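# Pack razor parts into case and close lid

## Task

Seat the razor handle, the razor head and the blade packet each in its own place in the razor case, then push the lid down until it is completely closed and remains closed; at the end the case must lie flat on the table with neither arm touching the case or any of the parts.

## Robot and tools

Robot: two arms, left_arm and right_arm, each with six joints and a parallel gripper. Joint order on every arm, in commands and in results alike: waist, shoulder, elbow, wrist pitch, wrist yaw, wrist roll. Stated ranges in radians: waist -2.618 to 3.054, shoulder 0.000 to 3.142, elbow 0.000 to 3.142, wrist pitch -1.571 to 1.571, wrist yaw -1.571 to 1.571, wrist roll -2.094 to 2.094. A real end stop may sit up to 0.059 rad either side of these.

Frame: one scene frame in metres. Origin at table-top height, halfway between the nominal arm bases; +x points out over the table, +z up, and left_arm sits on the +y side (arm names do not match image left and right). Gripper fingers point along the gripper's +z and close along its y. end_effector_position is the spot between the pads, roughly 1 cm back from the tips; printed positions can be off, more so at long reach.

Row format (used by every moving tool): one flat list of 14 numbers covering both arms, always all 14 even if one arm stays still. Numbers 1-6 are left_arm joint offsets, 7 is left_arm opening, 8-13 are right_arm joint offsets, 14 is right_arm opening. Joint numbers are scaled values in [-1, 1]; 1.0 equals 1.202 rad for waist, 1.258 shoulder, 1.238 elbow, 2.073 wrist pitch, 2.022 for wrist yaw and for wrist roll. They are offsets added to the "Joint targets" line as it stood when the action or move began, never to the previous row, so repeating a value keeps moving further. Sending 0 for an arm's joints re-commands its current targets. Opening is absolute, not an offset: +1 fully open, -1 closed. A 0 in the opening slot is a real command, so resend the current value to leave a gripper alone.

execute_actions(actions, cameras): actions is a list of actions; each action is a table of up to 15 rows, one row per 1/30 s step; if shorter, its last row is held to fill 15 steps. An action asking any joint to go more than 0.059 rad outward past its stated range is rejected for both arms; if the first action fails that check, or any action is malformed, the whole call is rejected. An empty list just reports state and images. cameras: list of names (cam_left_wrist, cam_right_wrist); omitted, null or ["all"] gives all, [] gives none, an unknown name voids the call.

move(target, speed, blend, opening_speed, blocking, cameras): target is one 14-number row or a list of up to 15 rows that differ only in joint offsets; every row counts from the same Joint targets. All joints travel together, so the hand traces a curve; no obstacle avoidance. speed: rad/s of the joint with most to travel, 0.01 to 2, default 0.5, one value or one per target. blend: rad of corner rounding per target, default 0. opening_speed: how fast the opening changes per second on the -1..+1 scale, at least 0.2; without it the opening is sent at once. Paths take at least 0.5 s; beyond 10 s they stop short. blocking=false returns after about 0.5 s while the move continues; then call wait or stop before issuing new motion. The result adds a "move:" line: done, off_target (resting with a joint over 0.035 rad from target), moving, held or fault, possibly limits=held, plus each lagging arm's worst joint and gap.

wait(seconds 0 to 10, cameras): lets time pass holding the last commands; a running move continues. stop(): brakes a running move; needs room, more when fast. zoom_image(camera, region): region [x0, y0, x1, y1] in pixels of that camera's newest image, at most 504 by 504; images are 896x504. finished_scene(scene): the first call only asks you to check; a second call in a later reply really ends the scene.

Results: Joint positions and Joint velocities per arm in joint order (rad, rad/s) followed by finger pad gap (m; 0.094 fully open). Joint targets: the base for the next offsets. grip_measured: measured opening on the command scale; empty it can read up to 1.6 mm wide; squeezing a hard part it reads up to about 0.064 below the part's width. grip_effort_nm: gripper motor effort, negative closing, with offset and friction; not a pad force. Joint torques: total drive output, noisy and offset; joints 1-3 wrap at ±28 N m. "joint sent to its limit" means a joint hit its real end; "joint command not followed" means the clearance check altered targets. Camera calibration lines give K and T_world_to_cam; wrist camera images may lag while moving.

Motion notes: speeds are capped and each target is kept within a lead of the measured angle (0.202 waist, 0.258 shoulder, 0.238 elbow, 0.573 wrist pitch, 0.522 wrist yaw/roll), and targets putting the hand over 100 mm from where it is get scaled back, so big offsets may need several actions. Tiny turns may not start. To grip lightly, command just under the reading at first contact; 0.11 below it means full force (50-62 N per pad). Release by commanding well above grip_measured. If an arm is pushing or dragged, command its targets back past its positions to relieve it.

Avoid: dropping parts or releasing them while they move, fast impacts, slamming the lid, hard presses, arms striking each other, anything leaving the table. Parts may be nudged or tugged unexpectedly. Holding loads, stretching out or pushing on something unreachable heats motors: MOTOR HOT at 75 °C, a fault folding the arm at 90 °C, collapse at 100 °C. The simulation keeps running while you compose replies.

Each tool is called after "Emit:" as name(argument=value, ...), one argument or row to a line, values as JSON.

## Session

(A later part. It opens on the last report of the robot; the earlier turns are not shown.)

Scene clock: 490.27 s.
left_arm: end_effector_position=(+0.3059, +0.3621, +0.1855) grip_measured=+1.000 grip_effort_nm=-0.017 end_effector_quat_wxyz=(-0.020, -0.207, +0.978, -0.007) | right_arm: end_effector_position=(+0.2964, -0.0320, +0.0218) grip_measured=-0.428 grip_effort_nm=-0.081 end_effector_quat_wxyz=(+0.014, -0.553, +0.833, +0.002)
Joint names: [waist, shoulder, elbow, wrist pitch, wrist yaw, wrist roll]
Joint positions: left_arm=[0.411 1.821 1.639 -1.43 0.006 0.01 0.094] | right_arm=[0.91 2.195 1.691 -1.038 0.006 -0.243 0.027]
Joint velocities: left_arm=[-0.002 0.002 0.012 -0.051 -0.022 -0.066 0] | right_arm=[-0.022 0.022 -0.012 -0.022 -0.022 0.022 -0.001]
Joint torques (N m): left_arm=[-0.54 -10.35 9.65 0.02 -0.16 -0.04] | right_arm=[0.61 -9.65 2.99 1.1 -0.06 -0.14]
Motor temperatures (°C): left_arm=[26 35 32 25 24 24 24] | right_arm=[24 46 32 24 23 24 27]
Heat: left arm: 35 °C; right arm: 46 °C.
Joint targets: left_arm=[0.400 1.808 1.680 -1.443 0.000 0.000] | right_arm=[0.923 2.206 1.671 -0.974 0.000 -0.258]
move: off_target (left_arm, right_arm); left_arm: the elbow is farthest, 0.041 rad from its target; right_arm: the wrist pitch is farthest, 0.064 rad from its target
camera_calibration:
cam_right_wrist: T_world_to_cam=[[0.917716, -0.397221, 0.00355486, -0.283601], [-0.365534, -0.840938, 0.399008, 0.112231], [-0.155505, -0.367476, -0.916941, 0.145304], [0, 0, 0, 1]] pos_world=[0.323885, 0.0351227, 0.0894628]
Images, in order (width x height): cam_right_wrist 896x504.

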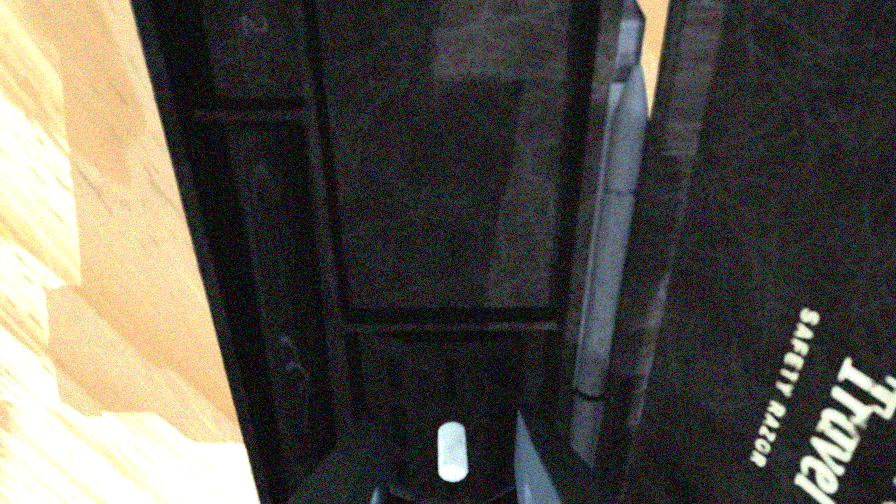

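Emit:
move(
  target=[
    [0,0,0,0,0,0,1,0,-0.05,0.075,-0.045,0,0,-0.43],
  ],
  speed=0.1,
  cameras=["cam_right_wrist"],
)

Emit:
zoom_image(
  camera="cam_right_wrist",
  region=[260, 250, 620, 504],
)

Scene clock: 500.60 s.
left_arm: end_effector_position=(+0.3059, +0.3621, +0.1855) grip_measured=+1.000 grip_effort_nm=-0.012 end_effector_quat_wxyz=(-0.020, -0.207, +0.978, -0.007) | right_arm: end_effector_position=(+0.3007, -0.0271, +0.0280) grip_measured=-0.428 grip_effort_nm=-0.076 end_effector_quat_wxyz=(+0.024, -0.554, +0.832, +0.004)
Joint names: [waist, shoulder, elbow, wrist pitch, wrist yaw, wrist roll]
Joint positions: left_arm=[0.411 1.821 1.639 -1.43 0.006 0.01 0.094] | right_arm=[0.91 2.195 1.716 -1.043 0.009 -0.246 0.027]
Joint velocities: left_arm=[0.002 -0.007 0.012 0.066 0.066 -0.022 0] | right_arm=[0.002 0.012 -0.002 -0.081 0.007 -0.022 0]
Joint torques (N m): left_arm=[-0.5 -10.26 9.68 0.01 -0.18 -0.04] | right_arm=[0.59 -14.68 9.22 0.29 -0.07 -0.11]
Motor temperatures (°C): left_arm=[26 35 32 25 24 24 24] | right_arm=[24 44 32 25 23 24 27]
Heat: left arm: 35 °C; right arm: 44 °C.
Joint targets: left_arm=[0.400 1.808 1.680 -1.443 0.000 0.000] | right_arm=[0.923 2.144 1.764 -1.068 0.000 -0.258]
move: off_target (left_arm, right_arm); left_arm: the elbow is farthest, 0.041 rad from its target; right_arm: the shoulder is farthest, 0.052 rad from its target
camera_calibration:
cam_right_wrist: T_world_to_cam=[[0.918776, -0.394618, 0.0112843, -0.286122], [-0.368697, -0.847505, 0.381834, 0.116698], [-0.141115, -0.354981, -0.924162, 0.149656], [0, 0, 0, 1]] pos_world=[0.327027, 0.0391183, 0.0969757]
Images, in order (width x height): cam_right_wrist 896x504.

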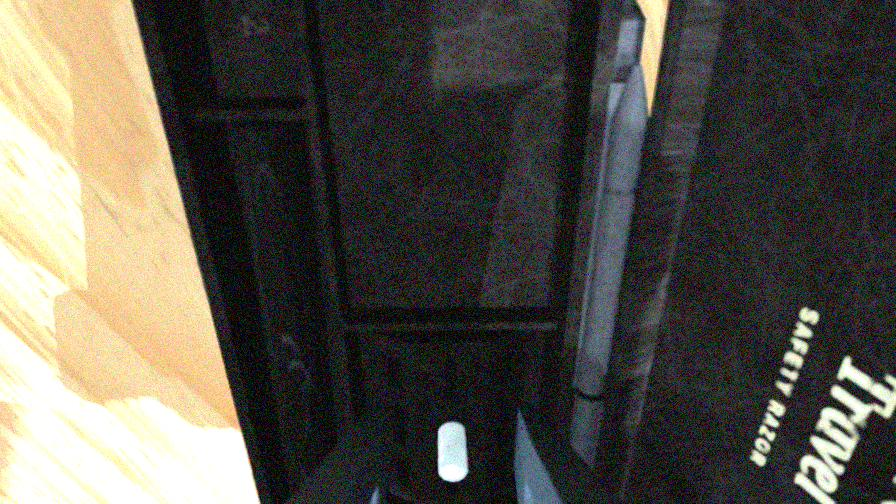

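Scaled by 1.400 from the camera's 896x504 image, which has a finer 1280x720 frame.

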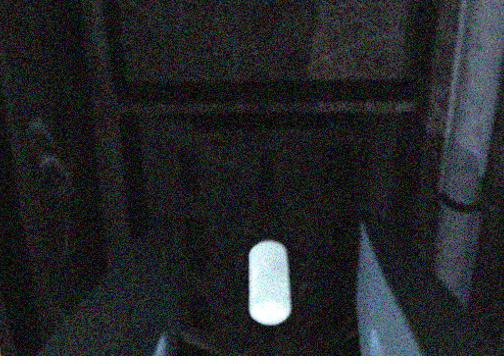

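Emit:
move(
  target=[
    [0,0,0,0,0,0,1,0,0.05,-0.072,0.0,0,0,-0.43],
  ],
  speed=0.1,
  cameras=[],
)

Emit:
move(
  target=[
    [0,0,0,0,0,0,1,0,0.0,0,0.0,0,0,-0.47],
  ],
  opening_speed=0.2,
  cameras=["cam_right_wrist"],
)

Scene clock: 517.83 s.
left_arm: end_effector_position=(+0.3059, +0.3621, +0.1855) grip_measured=+1.000 grip_effort_nm=-0.022 end_effector_quat_wxyz=(-0.020, -0.207, +0.978, -0.007) | right_arm: end_effector_position=(+0.2960, -0.0330, +0.0222) grip_measured=-0.428 grip_effort_nm=-0.085 end_effector_quat_wxyz=(+0.013, -0.552, +0.834, +0.000)
Joint names: [waist, shoulder, elbow, wrist pitch, wrist yaw, wrist roll]
Joint positions: left_arm=[0.411 1.821 1.639 -1.43 0.006 0.01 0.094] | right_arm=[0.91 2.195 1.693 -1.044 0.008 -0.241 0.027]
Joint velocities: left_arm=[-0.022 -0.002 -0.032 -0.022 0.081 0.095 0] | right_arm=[-0.007 -0.017 0.007 -0.051 -0.007 -0.037 -0.001]
Joint torques (N m): left_arm=[-0.43 -10.37 9.57 0 -0.14 -0.08] | right_arm=[0.62 -9.62 3.15 0.25 -0.06 -0.12]
Motor temperatures (°C): left_arm=[26 35 32 25 24 24 24] | right_arm=[24 49 33 24 23 24 27]
Heat: left arm: 35 °C; right arm: 49 °C.
Joint targets: left_arm=[0.400 1.808 1.680 -1.443 0.000 0.000] | right_arm=[0.923 2.206 1.675 -1.068 0.000 -0.258]
move: off_target (left_arm); left_arm: the elbow is farthest, 0.041 rad from its target
No camera images: "cameras" was empty.

Scene clock: 518.33 s.
left_arm: end_effector_position=(+0.3059, +0.3621, +0.1855) grip_measured=+1.000 grip_effort_nm=-0.017 end_effector_quat_wxyz=(-0.020, -0.207, +0.978, -0.007) | right_arm: end_effector_position=(+0.2959, -0.0335, +0.0218) grip_measured=-0.468 grip_effort_nm=-0.466 end_effector_quat_wxyz=(+0.012, -0.552, +0.834, -0.001)
Joint names: [waist, shoulder, elbow, wrist pitch, wrist yaw, wrist roll]
Joint positions: left_arm=[0.411 1.821 1.639 -1.43 0.006 0.01 0.094] | right_arm=[0.91 2.195 1.691 -1.044 0.009 -0.241 0.025]
Joint velocities: left_arm=[0.017 -0.007 0.002 0.066 -0.007 -0.037 0] | right_arm=[-0.017 -0.007 -0.007 0.022 -0.051 0.051 0.001]
Joint torques (N m): left_arm=[-0.49 -10.25 9.73 0.01 -0.16 -0.07] | right_arm=[0.64 -9.63 3.22 0.22 -0.05 -0.14]
Motor temperatures (°C): left_arm=[26 35 32 25 24 24 24] | right_arm=[24 49 33 24 23 24 27]
Heat: left arm: 35 °C; right arm: 49 °C.
Joint targets: left_arm=[0.400 1.808 1.680 -1.443 0.000 0.000] | right_arm=[0.923 2.206 1.675 -1.068 0.000 -0.258]
move: off_target (left_arm); left_arm: the elbow is farthest, 0.041 rad from its target
camera_calibration:
cam_right_wrist: T_world_to_cam=[[0.91708, -0.39867, 0.00508992, -0.283674], [-0.366388, -0.837648, 0.4051, 0.110998], [-0.157238, -0.373375, -0.914258, 0.144887], [0, 0, 0, 1]] pos_world=[0.323602, 0.0339819, 0.0889431]
Images, in order (width x height): cam_right_wrist 896x504.

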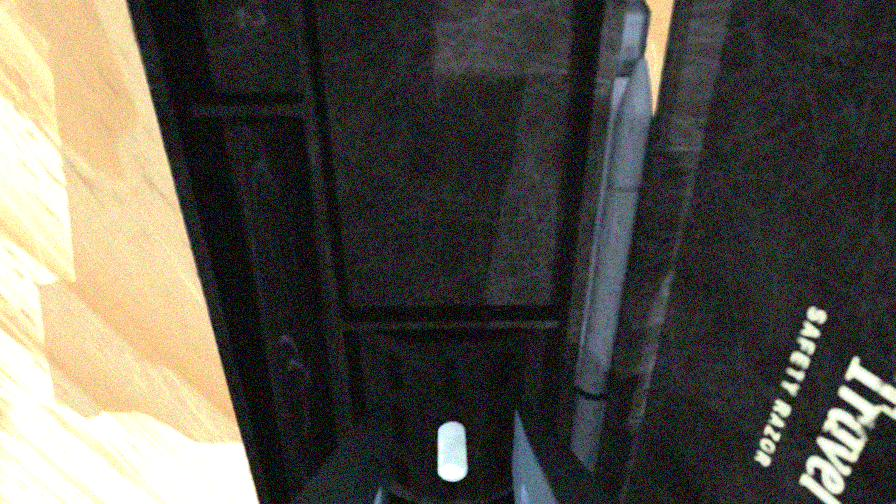

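Emit:
move(
  target=[
    [0,0,0,0,0,0,1,0,-0.04,0.065,-0.017,0,0,-0.5],
  ],
  speed=0.1,
  cameras=["cam_right_wrist"],
)

Emit:
zoom_image(
  camera="cam_right_wrist",
  region=[260, 250, 620, 504],
)

Scene clock: 529.97 s.
left_arm: end_effector_position=(+0.3059, +0.3621, +0.1855) grip_measured=+1.000 grip_effort_nm=-0.017 end_effector_quat_wxyz=(-0.020, -0.207, +0.978, -0.007) | right_arm: end_effector_position=(+0.2948, -0.0350, +0.0266) grip_measured=-0.498 grip_effort_nm=-1.023 end_effector_quat_wxyz=(+0.006, -0.552, +0.834, -0.003)
Joint names: [waist, shoulder, elbow, wrist pitch, wrist yaw, wrist roll]
Joint positions: left_arm=[0.411 1.821 1.639 -1.43 0.006 0.01 0.094] | right_arm=[0.91 2.195 1.711 -1.077 0.009 -0.241 0.024]
Joint velocities: left_arm=[-0.007 -0.002 0.002 0.022 -0.022 0.022 0] | right_arm=[0.017 0.002 -0.012 -0.051 0.022 0.11 0]
Joint torques (N m): left_arm=[-0.47 -10.35 9.58 0.02 -0.15 -0.05] | right_arm=[0.59 -13.61 8.68 0.15 -0.05 -0.12]
Motor temperatures (°C): left_arm=[26 35 32 25 24 24 24] | right_arm=[24 46 32 24 23 24 27]
Heat: left arm: 35 °C; right arm: 46 °C.
Joint targets: left_arm=[0.400 1.808 1.680 -1.443 0.000 0.000] | right_arm=[0.923 2.156 1.755 -1.103 0.000 -0.258]
move: off_target (left_arm, right_arm); left_arm: the elbow is farthest, 0.041 rad from its target; right_arm: the elbow is farthest, 0.044 rad from its target
camera_calibration:
cam_right_wrist: T_world_to_cam=[[0.917107, -0.398634, 0.00227079, -0.28322], [-0.363371, -0.833612, 0.415995, 0.106415], [-0.163937, -0.382337, -0.909364, 0.150124], [0, 0, 0, 1]] pos_world=[0.323022, 0.0332063, 0.0928925]
Images, in order (width x height): cam_right_wrist 896x504.

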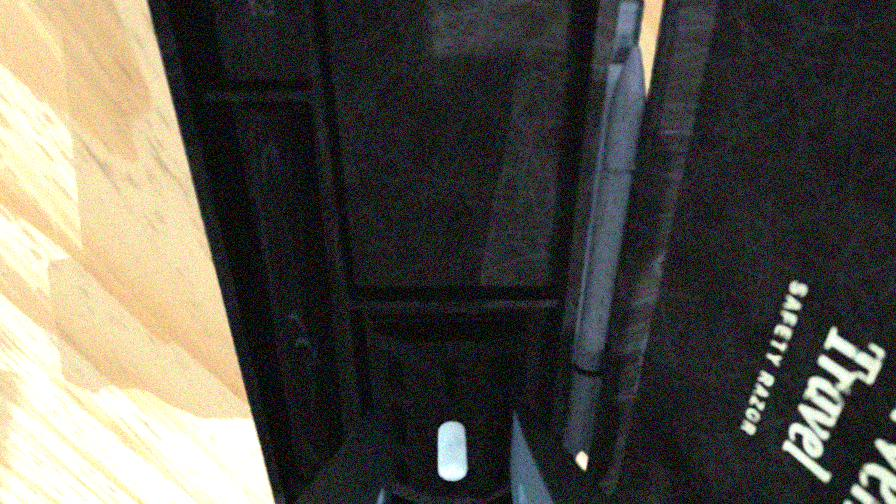

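Scaled by 1.400 from the camera's 896x504 image, which has a finer 1280x720 frame.

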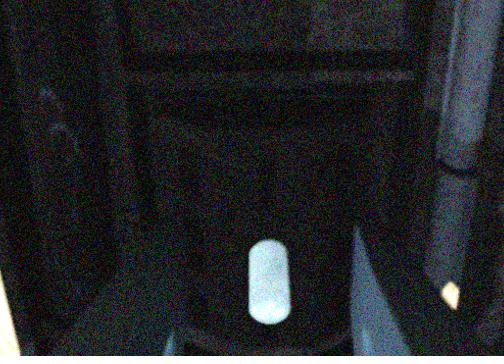

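Emit:
move(
  target=[0,0,0,0,0,0,1,0,0,0.012,-0.01,0,0,-0.5],
  speed=0.1,
  cameras=[],
)

Emit:
move(
  target=[0,0,0,0,0,0,1,0,0,0,0,0,0,-0.2],
  opening_speed=0.3,
  cameras=["cam_right_wrist"],
)

Emit:
zoom_image(
  camera="cam_right_wrist",
  region=[260, 250, 620, 504],
)

Scene clock: 536.70 s.
left_arm: end_effector_position=(+0.3059, +0.3621, +0.1855) grip_measured=+1.000 grip_effort_nm=-0.017 end_effector_quat_wxyz=(-0.020, -0.207, +0.978, -0.007) | right_arm: end_effector_position=(+0.2944, -0.0355, +0.0300) grip_measured=-0.498 grip_effort_nm=-1.028 end_effector_quat_wxyz=(+0.003, -0.552, +0.834, -0.004)
Joint names: [waist, shoulder, elbow, wrist pitch, wrist yaw, wrist roll]
Joint positions: left_arm=[0.411 1.821 1.639 -1.43 0.006 0.01 0.094] | right_arm=[0.91 2.195 1.725 -1.096 0.009 -0.241 0.024]
Joint velocities: left_arm=[-0.007 -0.017 -0.007 -0.007 0.022 -0.022 0] | right_arm=[0.017 -0.017 -0.012 -0.051 -0.081 -0.007 -0.001]
Joint torques (N m): left_arm=[-0.44 -10.35 9.66 0.03 -0.15 -0.07] | right_arm=[0.59 -13.63 8.79 0.16 -0.07 -0.12]
Motor temperatures (°C): left_arm=[26 35 32 25 24 24 24] | right_arm=[24 47 32 24 23 24 27]
Heat: left arm: 35 °C; right arm: 47 °C.
Joint targets: left_arm=[0.400 1.808 1.680 -1.443 0.000 0.000] | right_arm=[0.923 2.156 1.770 -1.124 0.000 -0.258]
move: off_target (left_arm, right_arm); left_arm: the elbow is farthest, 0.041 rad from its target; right_arm: the elbow is farthest, 0.045 rad from its target
No camera images: "cameras" was empty.

Scene clock: 537.90 s.
left_arm: end_effector_position=(+0.3059, +0.3621, +0.1855) grip_measured=+1.000 grip_effort_nm=-0.017 end_effector_quat_wxyz=(-0.020, -0.207, +0.978, -0.007) | right_arm: end_effector_position=(+0.2919, -0.0341, +0.0300) grip_measured=-0.203 grip_effort_nm=0.159 end_effector_quat_wxyz=(+0.001, -0.553, +0.833, +0.002)
Joint names: [waist, shoulder, elbow, wrist pitch, wrist yaw, wrist roll]
Joint positions: left_arm=[0.411 1.821 1.639 -1.43 0.006 0.01 0.094] | right_arm=[0.912 2.195 1.725 -1.098 -0.003 -0.241 0.037]
Joint velocities: left_arm=[-0.007 0.012 0.012 0.007 0.051 0.007 0] | right_arm=[-0.012 -0.007 0.007 -0.066 0.051 0.007 -0.001]
Joint torques (N m): left_arm=[-0.39 -10.26 9.54 0.02 -0.15 -0.06] | right_arm=[0.59 -13.63 8.84 0.18 -0.08 -0.12]
Motor temperatures (°C): left_arm=[26 35 32 25 24 24 24] | right_arm=[24 47 32 24 23 24 27]
Heat: left arm: 35 °C; right arm: 47 °C.
Joint targets: left_arm=[0.400 1.808 1.680 -1.443 0.000 0.000] | right_arm=[0.923 2.156 1.770 -1.124 0.000 -0.258]
move: off_target (left_arm, right_arm); left_arm: the elbow is farthest, 0.041 rad from its target; right_arm: the elbow is farthest, 0.045 rad from its target
camera_calibration:
cam_right_wrist: T_world_to_cam=[[0.917682, -0.39715, -0.0114346, -0.279926], [-0.355998, -0.83469, 0.420188, 0.102322], [-0.176422, -0.381529, -0.907365, 0.156634], [0, 0, 0, 1]] pos_world=[0.320944, 0.0339947, 0.0959283]
Images, in order (width x height): cam_right_wrist 896x504.

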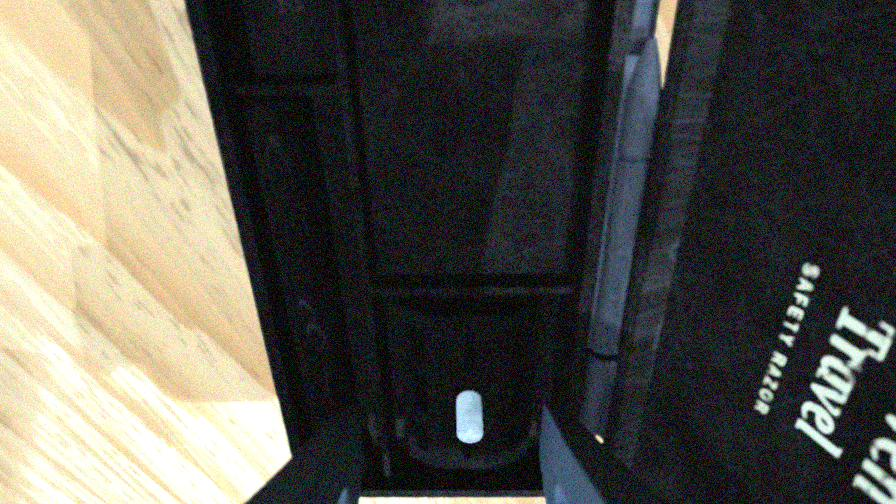

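Scaled by 1.400 from the camera's 896x504 image, which has a finer 1280x720 frame.

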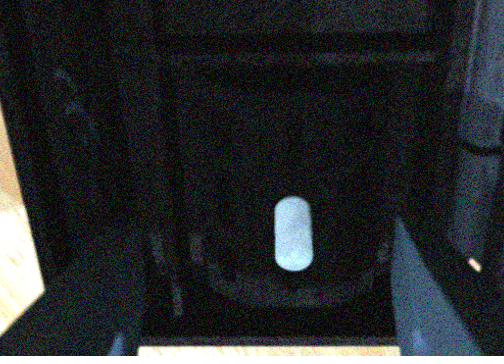

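Emit:
move(
  target=[
    [0,0,0,0,0,0,1,0,-0.02,0.06,-0.05,0,0,-0.2],
    [0,0,0,0,0,0,1,0,-0.15,0.25,-0.22,0,0,-0.2],
  ],
  speed=0.3,
  cameras=["cam_right_wrist"],
)

Emit:
zoom_image(
  camera="cam_right_wrist",
  region=[260, 150, 620, 450],
)

Scene clock: 544.50 s.
left_arm: end_effector_position=(+0.3059, +0.3621, +0.1855) grip_measured=+1.000 grip_effort_nm=-0.012 end_effector_quat_wxyz=(-0.020, -0.207, +0.978, -0.007) | right_arm: end_effector_position=(+0.2778, -0.0578, +0.1797) grip_measured=-0.202 grip_effort_nm=0.120 end_effector_quat_wxyz=(+0.034, -0.552, +0.833, +0.007)
Joint names: [waist, shoulder, elbow, wrist pitch, wrist yaw, wrist roll]
Joint positions: left_arm=[0.411 1.821 1.639 -1.43 0.006 0.01 0.094] | right_arm=[0.91 2.011 2.039 -1.529 0.009 -0.241 0.037]
Joint velocities: left_arm=[-0.002 0.002 0.007 0.051 -0.022 -0.066 0] | right_arm=[-0.012 -0.002 0.012 -0.11 -0.037 -0.022 0]
Joint torques (N m): left_arm=[-0.51 -10.15 9.61 -0.03 -0.14 -0.05] | right_arm=[0.59 -12.77 8.21 0.3 -0.07 -0.12]
Motor temperatures (°C): left_arm=[26 35 32 25 24 24 24] | right_arm=[24 48 33 24 23 24 27]
Heat: left arm: 35 °C; right arm: 48 °C.
Joint targets: left_arm=[0.400 1.808 1.680 -1.443 0.000 0.000] | right_arm=[0.923 1.967 2.080 -1.558 0.000 -0.258]
joint sent to its limit (right arm) — the wrist pitch, lower limit.
move: off_target (left_arm, right_arm); left_arm: the elbow is farthest, 0.041 rad from its target; right_arm: the wrist pitch is farthest, 0.051 rad from its target
camera_calibration:
cam_right_wrist: T_world_to_cam=[[0.91678, -0.399072, 0.016003, -0.279419], [-0.377313, -0.852266, 0.362322, 0.0299539], [-0.130954, -0.338207, -0.931916, 0.2752], [0, 0, 0, 1]] pos_world=[0.303506, 0.00709524, 0.250082]
Images, in order (width x height): cam_right_wrist 896x504.

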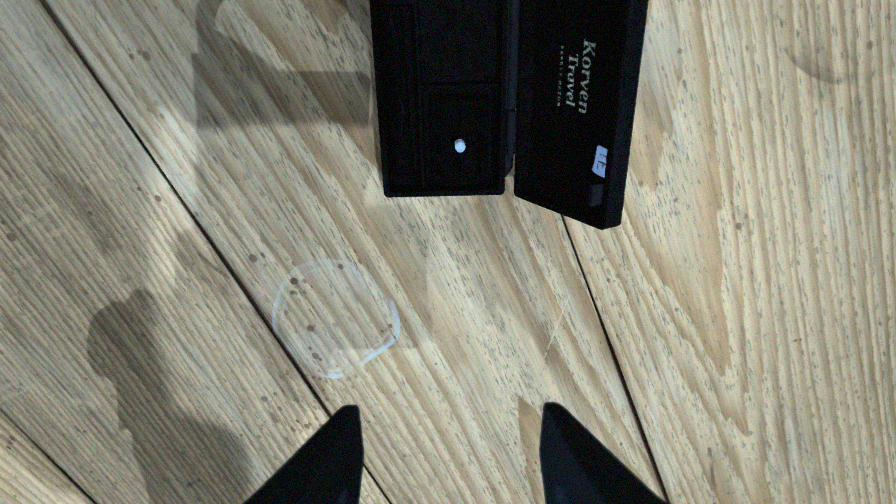

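Scaled by 1.400 from the camera's 896x504 image, which has a finer 1280x720 frame.

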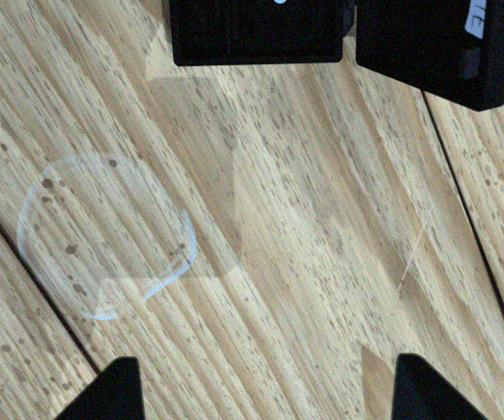

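Emit:
zoom_image(
  camera="cam_right_wrist",
  region=[360, 0, 660, 230],
)

Scaled by 1.680 from the camera's 896x504 image, which has a finer 1280x720 frame.

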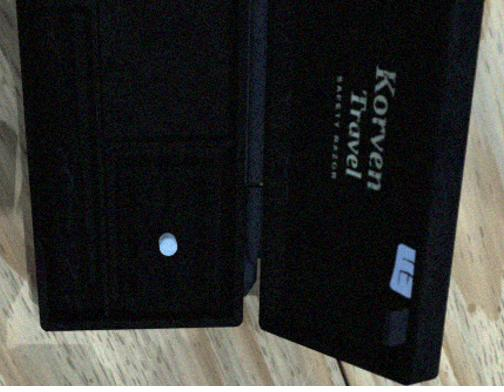

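Emit:
move(
  target=[-0.6805,-0.484,-0.714,0.133,0,-0.483,1,-0.4,-0.02,0,0,0,0,-0.2],
  speed=0.9,
)

Scene clock: 570.47 s.
left_arm: end_effector_position=(+0.1651, +0.1587, +0.1207) grip_measured=+1.000 grip_effort_nm=-0.017 end_effector_quat_wxyz=(-0.015, -0.275, +0.961, +0.005) | right_arm: end_effector_position=(+0.3948, -0.2013, +0.1854) grip_measured=-0.202 grip_effort_nm=0.115 end_effector_quat_wxyz=(+0.043, -0.339, +0.940, +0.001)
Joint names: [waist, shoulder, elbow, wrist pitch, wrist yaw, wrist roll]
Joint positions: left_arm=[-0.42 1.221 0.812 -1.191 0.012 -0.962 0.094] | right_arm=[0.433 1.996 2.039 -1.529 0.008 -0.241 0.037]
Joint velocities: left_arm=[-0.022 -0.002 0.002 0.037 0.066 -0.007 0] | right_arm=[-0.002 -0.007 -0.022 0.022 -0.007 -0.022 0]
Joint torques (N m): left_arm=[-0.43 -5.01 5.11 0.45 -0.07 -0.08] | right_arm=[0.49 -13.29 8.27 0.31 -0.04 -0.12]
Motor temperatures (°C): left_arm=[26 35 32 25 24 24 24] | right_arm=[24 48 34 24 23 24 26]
Heat: left arm: 35 °C; right arm: 48 °C.
Joint targets: left_arm=[-0.418 1.199 0.796 -1.167 0.000 -0.977] | right_arm=[0.442 1.942 2.080 -1.558 0.000 -0.258]
move: off_target (right_arm); right_arm: the shoulder is farthest, 0.054 rad from its target
camera_calibration:
cam_left_wrist: T_world_to_cam=[[0.500674, -0.865625, 0.00425305, 0.0552137], [-0.765565, -0.440496, 0.468907, 0.174512], [-0.404024, -0.238026, -0.883237, 0.302604], [0, 0, 0, 1]] pos_world=[0.228216, 0.196694, 0.185207]
cam_right_wrist: T_world_to_cam=[[0.631041, -0.77554, 0.0180292, -0.407447], [-0.73112, -0.586807, 0.348024, 0.145509], [-0.259327, -0.232799, -0.937312, 0.320215], [0, 0, 0, 1]] pos_world=[0.446541, -0.15606, 0.256847]

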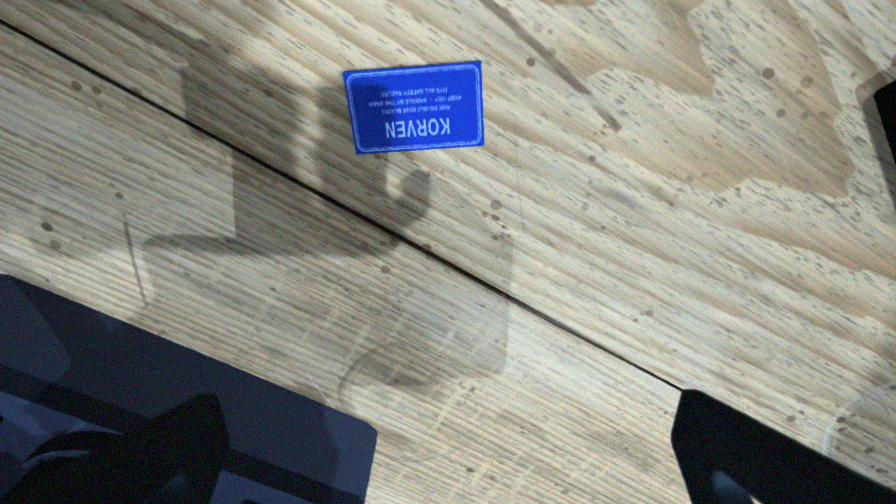

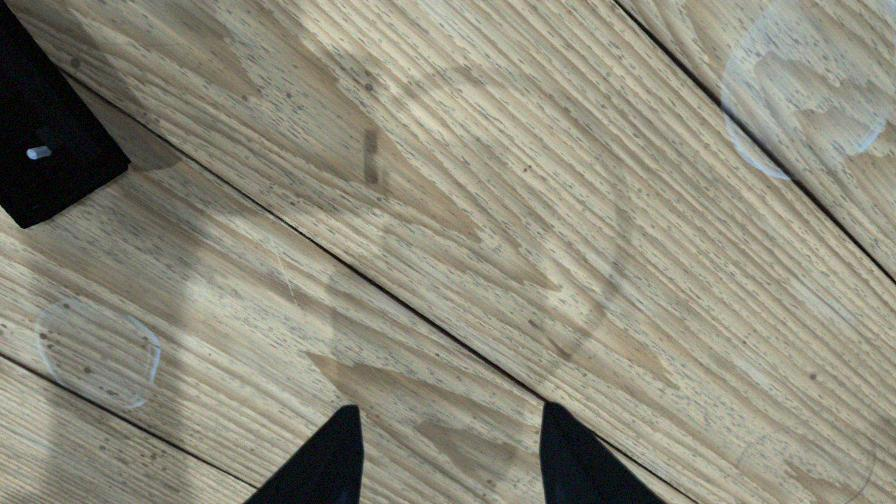

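Emit:
move(
  target=[0.1426,0.1335,-0.146,0.168,0,0.072,1,0,0,0,0,0,0,-0.2],
  cameras=["cam_left_wrist"],
)

Scene clock: 589.63 s.
left_arm: end_effector_position=(+0.1881, +0.1841, +0.0526) grip_measured=+1.000 grip_effort_nm=-0.007 end_effector_quat_wxyz=(-0.009, -0.303, +0.953, -0.001) | right_arm: end_effector_position=(+0.3948, -0.2013, +0.1854) grip_measured=-0.202 grip_effort_nm=0.115 end_effector_quat_wxyz=(+0.043, -0.339, +0.940, +0.001)
Joint names: [waist, shoulder, elbow, wrist pitch, wrist yaw, wrist roll]
Joint positions: left_arm=[-0.244 1.369 0.628 -0.844 0.012 -0.844 0.094] | right_arm=[0.433 1.996 2.039 -1.529 0.008 -0.241 0.037]
Joint velocities: left_arm=[-0.022 0.012 0.007 -0.037 0.007 0.051 0] | right_arm=[-0.007 0.002 0.007 0.007 -0.007 -0.022 0]
Joint torques (N m): left_arm=[0.29 -4.27 4.7 0.49 -0.08 0.11] | right_arm=[0.51 -13.29 8.29 0.3 -0.04 -0.13]
Motor temperatures (°C): left_arm=[26 32 31 25 24 24 24] | right_arm=[24 48 34 24 23 24 26]
Heat: left arm: 32 °C; right arm: 48 °C.
Joint targets: left_arm=[-0.247 1.367 0.615 -0.819 0.000 -0.831] | right_arm=[0.442 1.942 2.080 -1.558 0.000 -0.258]
move: off_target (right_arm); right_arm: the shoulder is farthest, 0.054 rad from its target
camera_calibration:
cam_left_wrist: T_world_to_cam=[[0.550106, -0.834886, 0.0186748, 0.0502353], [-0.74569, -0.481021, 0.461048, 0.239376], [-0.375939, -0.267551, -0.887179, 0.258178], [0, 0, 0, 1]] pos_world=[0.247925, 0.226162, 0.117748]
Images, in order (width x height): cam_left_wrist 896x504.

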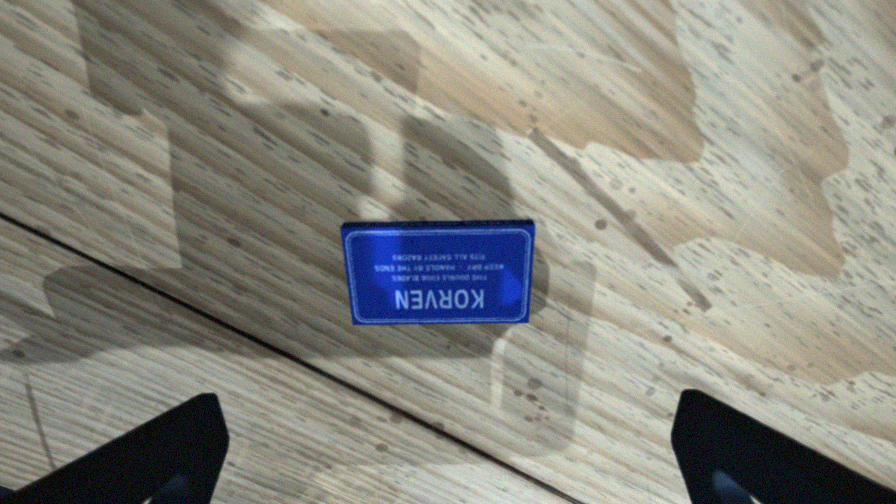

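Emit:
move(
  target=[0.018,0.101,-0.0565,0.095,0,0,1,0,0,0,0,0,0,-0.2],
  speed=0.2,
  cameras=["cam_left_wrist"],
)

Scene clock: 606.27 s.
left_arm: end_effector_position=(+0.1937, +0.1840, +0.0169) grip_measured=+1.000 grip_effort_nm=-0.017 end_effector_quat_wxyz=(-0.008, -0.306, +0.952, -0.002) | right_arm: end_effector_position=(+0.3948, -0.2013, +0.1854) grip_measured=-0.202 grip_effort_nm=0.115 end_effector_quat_wxyz=(+0.043, -0.339, +0.940, +0.001)
Joint names: [waist, shoulder, elbow, wrist pitch, wrist yaw, wrist roll]
Joint positions: left_arm=[-0.237 1.491 0.557 -0.648 0.012 -0.844 0.094] | right_arm=[0.433 1.996 2.039 -1.529 0.008 -0.241 0.037]
Joint velocities: left_arm=[0.002 -0.002 -0.012 0.037 -0.037 -0.037 0] | right_arm=[-0.022 -0.017 0.002 0.022 -0.066 0.007 0]
Joint torques (N m): left_arm=[0.42 -4.56 4.14 0.52 -0.09 0.11] | right_arm=[0.5 -13.29 8.28 0.31 -0.04 -0.11]
Motor temperatures (°C): left_arm=[26 31 31 25 24 24 24] | right_arm=[24 48 34 24 23 24 26]
Heat: left arm: 31 °C; right arm: 48 °C.
Joint targets: left_arm=[-0.225 1.494 0.545 -0.622 0.000 -0.831] | right_arm=[0.442 1.942 2.080 -1.558 0.000 -0.258]
move: off_target (right_arm); right_arm: the shoulder is farthest, 0.054 rad from its target
camera_calibration:
cam_left_wrist: T_world_to_cam=[[0.555159, -0.831482, 0.0208981, 0.0461128], [-0.744101, -0.485277, 0.459151, 0.260458], [-0.371634, -0.270452, -0.888112, 0.228277], [0, 0, 0, 1]] pos_world=[0.253043, 0.226474, 0.0821823]
Images, in order (width x height): cam_left_wrist 896x504.

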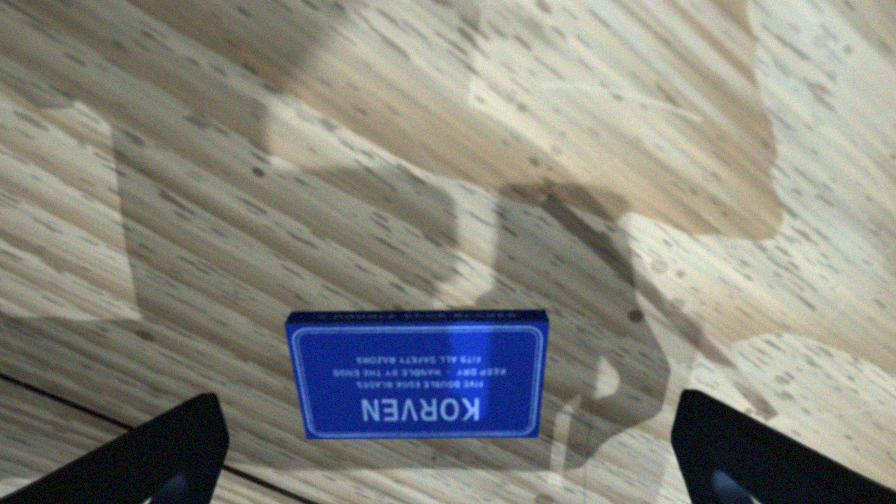

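Emit:
move(
  target=[0.026,0,-0.0125,0.01,0,0.015,1,0,0,0,0,0,0,-0.2],
  speed=0.15,
  cameras=["cam_left_wrist"],
)

Scene clock: 614.73 s.
left_arm: end_effector_position=(+0.1942, +0.1898, +0.0142) grip_measured=+1.000 grip_effort_nm=-0.007 end_effector_quat_wxyz=(-0.005, -0.307, +0.952, -0.004) | right_arm: end_effector_position=(+0.3948, -0.2013, +0.1854) grip_measured=-0.202 grip_effort_nm=0.115 end_effector_quat_wxyz=(+0.043, -0.339, +0.940, +0.001)
Joint names: [waist, shoulder, elbow, wrist pitch, wrist yaw, wrist roll]
Joint positions: left_arm=[-0.207 1.491 0.543 -0.628 0.012 -0.815 0.094] | right_arm=[0.433 1.996 2.039 -1.529 0.008 -0.241 0.037]
Joint velocities: left_arm=[-0.012 0.007 0.002 0.007 -0.007 -0.007 0] | right_arm=[-0.007 -0.002 -0.007 0.037 -0.022 0.022 -0.001]
Joint torques (N m): left_arm=[0.42 -4.45 3.97 0.48 -0.11 0.11] | right_arm=[0.47 -13.33 8.28 0.3 -0.05 -0.13]
Motor temperatures (°C): left_arm=[26 31 31 25 24 24 24] | right_arm=[24 48 34 24 23 24 26]
Heat: left arm: 31 °C; right arm: 48 °C.
Joint targets: left_arm=[-0.194 1.494 0.530 -0.601 0.000 -0.801] | right_arm=[0.442 1.942 2.080 -1.558 0.000 -0.258]
move: off_target (right_arm); right_arm: the shoulder is farthest, 0.054 rad from its target
camera_calibration:
cam_left_wrist: T_world_to_cam=[[0.556289, -0.830591, 0.0256893, 0.0502733], [-0.746231, -0.485709, 0.455221, 0.265457], [-0.365625, -0.272405, -0.890008, 0.226903], [0, 0, 0, 1]] pos_world=[0.253088, 0.232501, 0.0798123]
Images, in order (width x height): cam_left_wrist 896x504.

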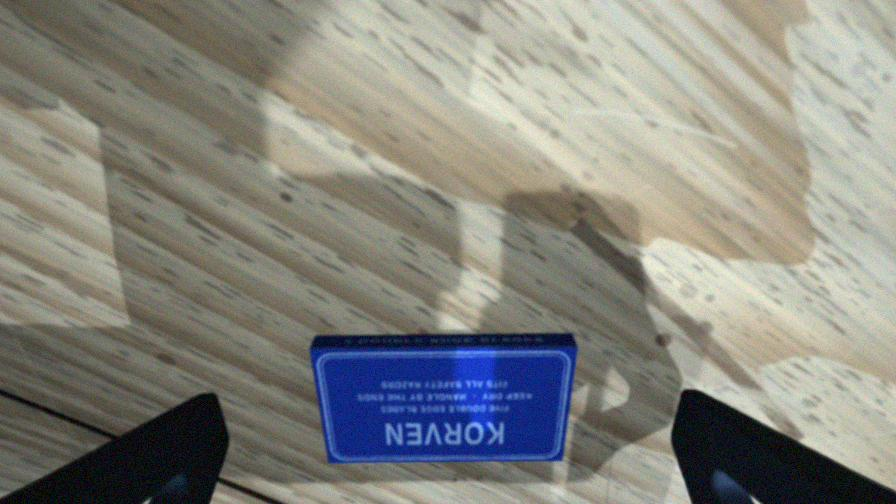

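Emit:
move(
  target=[0,0,0,0,0,0,0.0,0,0,0,0,0,0,-0.2],
  opening_speed=0.7,
  cameras=["cam_left_wrist"],
)

Scene clock: 621.60 s.
left_arm: end_effector_position=(+0.1946, +0.1898, +0.0142) grip_measured=+0.004 grip_effort_nm=-0.584 end_effector_quat_wxyz=(-0.004, -0.306, +0.952, -0.004) | right_arm: end_effector_position=(+0.3948, -0.2013, +0.1854) grip_measured=-0.202 grip_effort_nm=0.115 end_effector_quat_wxyz=(+0.043, -0.339, +0.940, +0.001)
Joint names: [waist, shoulder, elbow, wrist pitch, wrist yaw, wrist roll]
Joint positions: left_arm=[-0.207 1.491 0.543 -0.626 0.012 -0.813 0.047] | right_arm=[0.433 1.996 2.039 -1.529 0.008 -0.241 0.037]
Joint velocities: left_arm=[0.002 -0.002 -0.012 0.037 0.022 0.007 -0.001] | right_arm=[0.027 0.007 -0.012 -0.037 -0.007 -0.051 0.001]
Joint torques (N m): left_arm=[0.44 -4.59 4.11 0.51 -0.12 0.1] | right_arm=[0.49 -13.34 8.35 0.3 -0.04 -0.12]
Motor temperatures (°C): left_arm=[26 31 31 25 24 24 24] | right_arm=[24 48 34 24 23 24 26]
Heat: left arm: 31 °C; right arm: 48 °C.
Joint targets: left_arm=[-0.194 1.494 0.530 -0.601 0.000 -0.801] | right_arm=[0.442 1.942 2.080 -1.558 0.000 -0.258]
move: off_target (right_arm); right_arm: the shoulder is farthest, 0.054 rad from its target
camera_calibration:
cam_left_wrist: T_world_to_cam=[[0.554975, -0.831436, 0.0267858, 0.0504053], [-0.747667, -0.484426, 0.45423, 0.265753], [-0.364688, -0.272113, -0.890482, 0.226788], [0, 0, 0, 1]] pos_world=[0.253427, 0.232358, 0.0798871]
Images, in order (width x height): cam_left_wrist 896x504.

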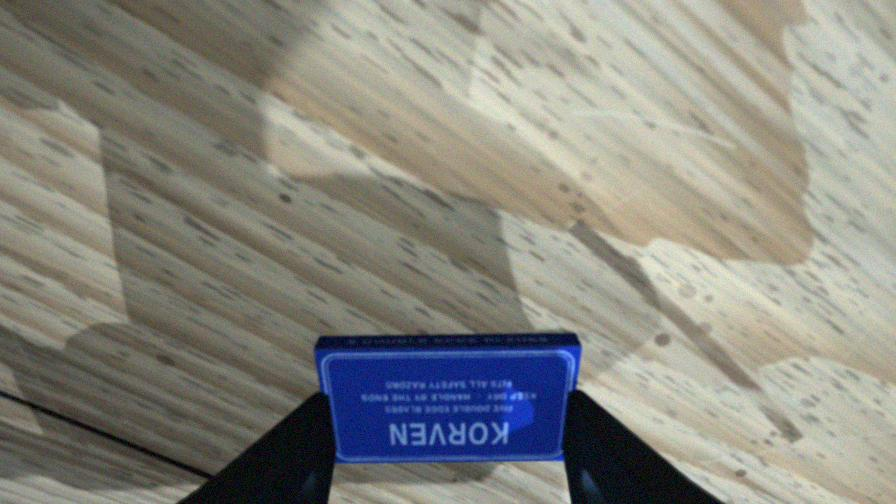

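Emit:
move(
  target=[
    [0,-0.101,0.0687,-0.105,0,0,-0.06,0,0,0,0,0,0,-0.2],
    [-0.4626,0.0733,0.2623,-0.115,0,0.241,-0.06,0,0,0,0,0,0,-0.2],
    [-0.4626,0.150,0.195,-0.034,0,0.241,-0.06,0,0,0,0,0,0,-0.2],
  ],
  speed=[0.2,0.5,0.2],
  cameras=["cam_left_wrist"],
)

Scene clock: 643.97 s.
left_arm: end_effector_position=(+0.1867, +0.0626, +0.0238) grip_measured=-0.030 grip_effort_nm=-1.038 end_effector_quat_wxyz=(-0.013, +0.206, +0.978, +0.002) | right_arm: end_effector_position=(+0.3948, -0.2013, +0.1854) grip_measured=-0.202 grip_effort_nm=0.110 end_effector_quat_wxyz=(+0.043, -0.339, +0.940, +0.001)
Joint names: [waist, shoulder, elbow, wrist pitch, wrist yaw, wrist roll]
Joint positions: left_arm=[-0.758 1.678 0.783 -0.699 0.01 -0.327 0.046] | right_arm=[0.433 1.996 2.039 -1.529 0.008 -0.241 0.037]
Joint velocities: left_arm=[0.007 -0.002 0.007 0.022 -0.051 0.051 0] | right_arm=[-0.032 0.002 -0.012 -0.081 0.007 0.007 0.001]
Joint torques (N m): left_arm=[0.06 -6.37 4.26 0.49 -0.09 0.08] | right_arm=[0.49 -13.31 8.27 0.31 -0.04 -0.12]
Motor temperatures (°C): left_arm=[26 31 31 26 24 24 24] | right_arm=[24 48 34 24 23 24 26]
Heat: left arm: 31 °C; right arm: 48 °C.
Joint targets: left_arm=[-0.750 1.682 0.771 -0.672 0.000 -0.313] | right_arm=[0.442 1.942 2.080 -1.558 0.000 -0.258]
move: off_target (right_arm); right_arm: the shoulder is farthest, 0.054 rad from its target
camera_calibration:
cam_left_wrist: T_world_to_cam=[[-0.433029, -0.901064, 0.0238572, 0.137646], [-0.791973, 0.392975, 0.467279, 0.146921], [-0.430424, 0.183451, -0.883788, 0.181438], [0, 0, 0, 1]] pos_world=[0.254058, 0.0330068, 0.0884158]
Images, in order (width x height): cam_left_wrist 896x504.

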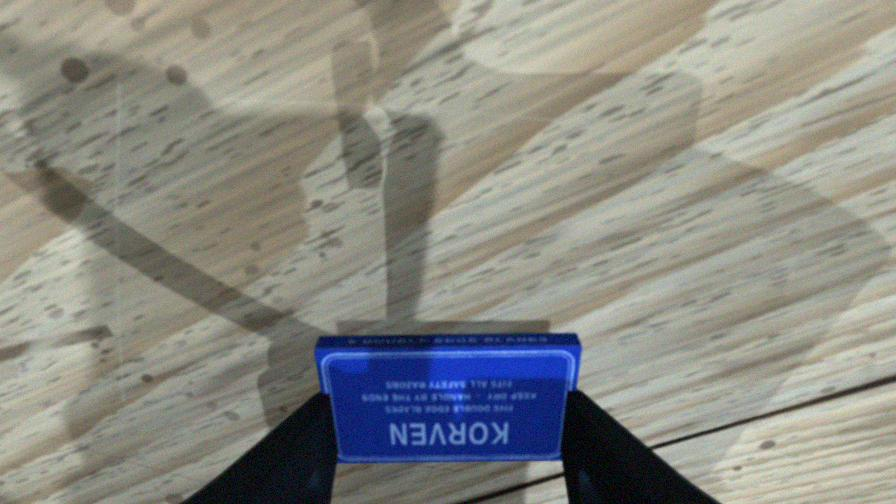

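Emit:
move(
  target=[0,0,-0.038,0.034,0,0,-0.06,0,0,0,0,0,0,-0.2],
  speed=0.12,
  cameras=[],
)

Emit:
move(
  target=[0,0,0,0,0,0,0.5,0,0,0,0,0,0,-0.2],
  opening_speed=0.5,
  cameras=["cam_left_wrist"],
)

Scene clock: 652.33 s.
left_arm: end_effector_position=(+0.1850, +0.0641, +0.0147) grip_measured=-0.030 grip_effort_nm=-1.033 end_effector_quat_wxyz=(-0.004, +0.207, +0.978, -0.003) | right_arm: end_effector_position=(+0.3948, -0.2013, +0.1854) grip_measured=-0.202 grip_effort_nm=0.120 end_effector_quat_wxyz=(+0.043, -0.339, +0.940, +0.001)
Joint names: [waist, shoulder, elbow, wrist pitch, wrist yaw, wrist roll]
Joint positions: left_arm=[-0.758 1.678 0.737 -0.633 0.01 -0.326 0.046] | right_arm=[0.433 1.996 2.039 -1.529 0.008 -0.241 0.037]
Joint velocities: left_arm=[-0.027 -0.017 0.002 0.022 0.051 0.007 0] | right_arm=[-0.017 0.007 -0.002 -0.037 -0.022 -0.095 -0.001]
Joint torques (N m): left_arm=[-0.03 -6.37 4.08 0.57 -0.09 0.11] | right_arm=[0.46 -13.33 8.29 0.31 -0.04 -0.11]
Motor temperatures (°C): left_arm=[26 31 31 26 24 24 24] | right_arm=[24 48 34 24 23 24 26]
Heat: left arm: 31 °C; right arm: 48 °C.
Joint targets: left_arm=[-0.750 1.682 0.724 -0.601 0.000 -0.313] | right_arm=[0.442 1.942 2.080 -1.558 0.000 -0.258]
move: off_target (right_arm); right_arm: the shoulder is farthest, 0.054 rad from its target
No camera images: "cameras" was empty.

Scene clock: 653.67 s.
left_arm: end_effector_position=(+0.1855, +0.0636, +0.0147) grip_measured=+0.499 grip_effort_nm=0.066 end_effector_quat_wxyz=(-0.003, +0.207, +0.978, -0.004) | right_arm: end_effector_position=(+0.3948, -0.2013, +0.1854) grip_measured=-0.202 grip_effort_nm=0.115 end_effector_quat_wxyz=(+0.043, -0.339, +0.940, +0.001)
Joint names: [waist, shoulder, elbow, wrist pitch, wrist yaw, wrist roll]
Joint positions: left_arm=[-0.758 1.678 0.737 -0.63 0.01 -0.324 0.07] | right_arm=[0.433 1.996 2.039 -1.529 0.008 -0.241 0.037]
Joint velocities: left_arm=[0.002 0.007 -0.002 -0.007 -0.11 0.007 0.001] | right_arm=[-0.002 -0.012 0.002 -0.007 0.022 0.037 0]
Joint torques (N m): left_arm=[-0.1 -6.28 3.99 0.56 -0.08 0.11] | right_arm=[0.49 -13.33 8.31 0.31 -0.04 -0.13]
Motor temperatures (°C): left_arm=[26 31 31 26 24 24 24] | right_arm=[24 48 34 24 23 24 26]
Heat: left arm: 31 °C; right arm: 48 °C.
Joint targets: left_arm=[-0.750 1.682 0.724 -0.601 0.000 -0.313] | right_arm=[0.442 1.942 2.080 -1.558 0.000 -0.258]
move: off_target (right_arm); right_arm: the shoulder is farthest, 0.054 rad from its target
camera_calibration:
cam_left_wrist: T_world_to_cam=[[-0.436252, -0.899307, 0.0305281, 0.138705], [-0.79851, 0.40255, 0.447588, 0.150741], [-0.414808, 0.170884, -0.893719, 0.170745], [0, 0, 0, 1]] pos_world=[0.251706, 0.0348801, 0.0808939]
Images, in order (width x height): cam_left_wrist 896x504.

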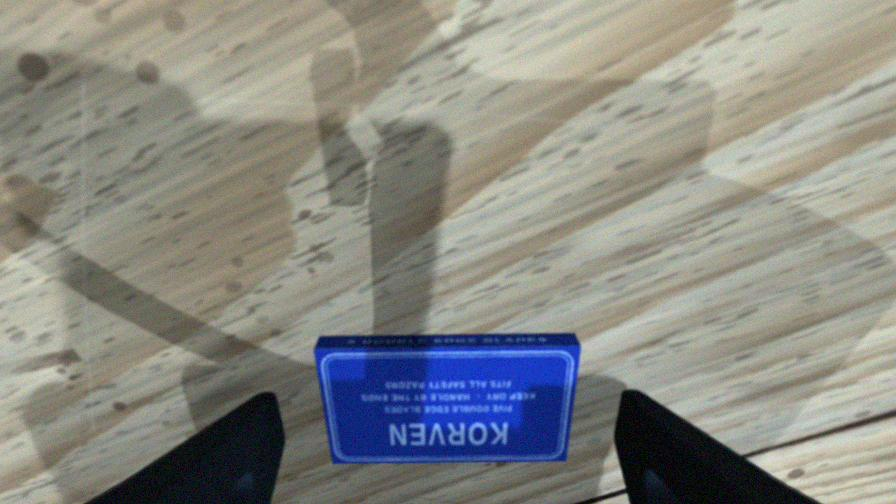

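Emit:
move(
  target=[
    [0,-0.09,0.105,-0.115,0,0,0.5,0,0,0,0,0,0,0.6],
    [0.957,0.1,0.772,-0.406,0,0.155,0.5,0.646,0,0,0,0,-0.5905,0.6],
    [0.957,0.1,0.772,-0.406,0,0.155,0.5,0.646,0.376,0.179,0.0485,0,-0.5905,0.6],
  ],
  speed=[0.25,0.9,0.5],
  cameras=["cam_right_wrist"],
)

Scene clock: 669.07 s.
left_arm: end_effector_position=(+0.3068, +0.3614, +0.1933) grip_measured=+0.499 grip_effort_nm=0.066 end_effector_quat_wxyz=(-0.006, -0.217, +0.976, -0.004) | right_arm: end_effector_position=(+0.1853, +0.0550, +0.0694) grip_measured=+0.598 grip_effort_nm=0.095 end_effector_quat_wxyz=(+0.037, +0.973, -0.227, +0.000)
Joint names: [waist, shoulder, elbow, wrist pitch, wrist yaw, wrist roll]
Joint positions: left_arm=[0.408 1.798 1.642 -1.429 0.006 -0.013 0.07] | right_arm=[1.229 2.418 2.259 -1.486 0.008 -1.435 0.075]
Joint velocities: left_arm=[-0.002 -0.022 -0.007 0.051 -0.022 -0.007 0.001] | right_arm=[0.017 0.012 -0.012 -0.066 -0.095 -0.066 0]
Joint torques (N m): left_arm=[-0.5 -8.25 9.52 0.05 -0.04 0.09] | right_arm=[-0.58 -12.11 8.61 0.55 -0.05 -0.12]
Motor temperatures (°C): left_arm=[26 31 31 26 24 24 24] | right_arm=[24 48 34 24 23 24 26]
Heat: left arm: 31 °C; right arm: 48 °C.
Joint targets: left_arm=[0.401 1.808 1.680 -1.443 0.000 0.000] | right_arm=[1.219 2.415 2.301 -1.458 0.000 -1.452]
move: off_target (left_arm, right_arm); left_arm: the elbow is farthest, 0.038 rad from its target; right_arm: the elbow is farthest, 0.043 rad from its target
camera_calibration:
cam_right_wrist: T_world_to_cam=[[0.450359, 0.889124, -0.0814617, -0.12557], [0.817392, -0.37387, 0.438282, -0.121775], [0.359231, -0.26397, -0.895138, 0.101025], [0, 0, 0, 1]] pos_world=[0.119798, 0.0927868, 0.133574]
Images, in order (width x height): cam_right_wrist 896x504.

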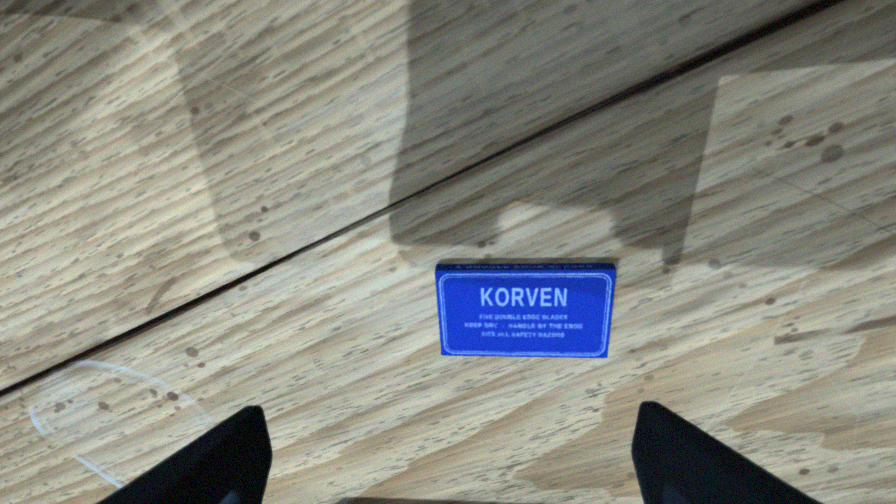

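Emit:
move(
  target=[0,0,0,0,0,0,0.5,-0.0125,-0.0095,-0.159,0.0974,0,-0.009,0.6],
  speed=0.3,
  cameras=["cam_right_wrist"],
)

Scene clock: 682.23 s.
left_arm: end_effector_position=(+0.3067, +0.3617, +0.1933) grip_measured=+0.499 grip_effort_nm=0.056 end_effector_quat_wxyz=(-0.007, -0.217, +0.976, -0.003) | right_arm: end_effector_position=(+0.1947, +0.0654, +0.0320) grip_measured=+0.598 grip_effort_nm=0.105 end_effector_quat_wxyz=(+0.012, +0.974, -0.224, +0.003)
Joint names: [waist, shoulder, elbow, wrist pitch, wrist yaw, wrist roll]
Joint positions: left_arm=[0.408 1.798 1.642 -1.429 0.004 -0.013 0.07] | right_arm=[1.217 2.418 2.113 -1.29 0.008 -1.453 0.075]
Joint velocities: left_arm=[0.002 -0.002 0.012 0.022 -0.022 -0.022 0.001] | right_arm=[0.002 -0.017 0.002 0.007 0.022 -0.007 -0.001]
Joint torques (N m): left_arm=[-0.47 -8.23 9.43 0.05 -0.03 0.06] | right_arm=[-0.49 -13.04 4 0.69 -0.04 -0.14]
Motor temperatures (°C): left_arm=[26 31 32 25 24 24 24] | right_arm=[24 46 34 24 23 24 26]
Heat: left arm: 32 °C; right arm: 46 °C.
Joint targets: left_arm=[0.401 1.808 1.680 -1.443 0.000 0.000] | right_arm=[1.204 2.403 2.105 -1.256 0.000 -1.471]
move: off_target (left_arm); left_arm: the elbow is farthest, 0.038 rad from its target
camera_calibration:
cam_right_wrist: T_world_to_cam=[[0.445775, 0.894585, -0.0316658, -0.143154], [0.813, -0.389811, 0.432526, -0.107182], [0.374587, -0.218554, -0.901065, 0.0611562], [0, 0, 0, 1]] pos_world=[0.128045, 0.0996483, 0.0969317]
Images, in order (width x height): cam_right_wrist 896x504.

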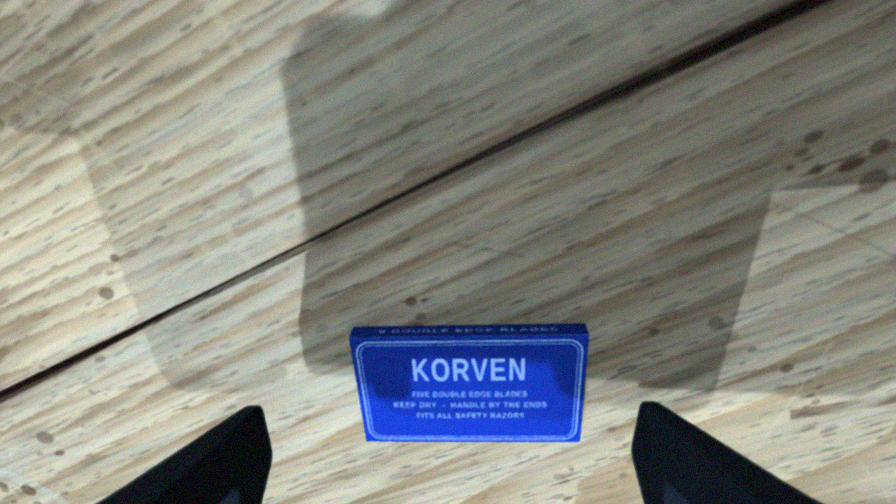

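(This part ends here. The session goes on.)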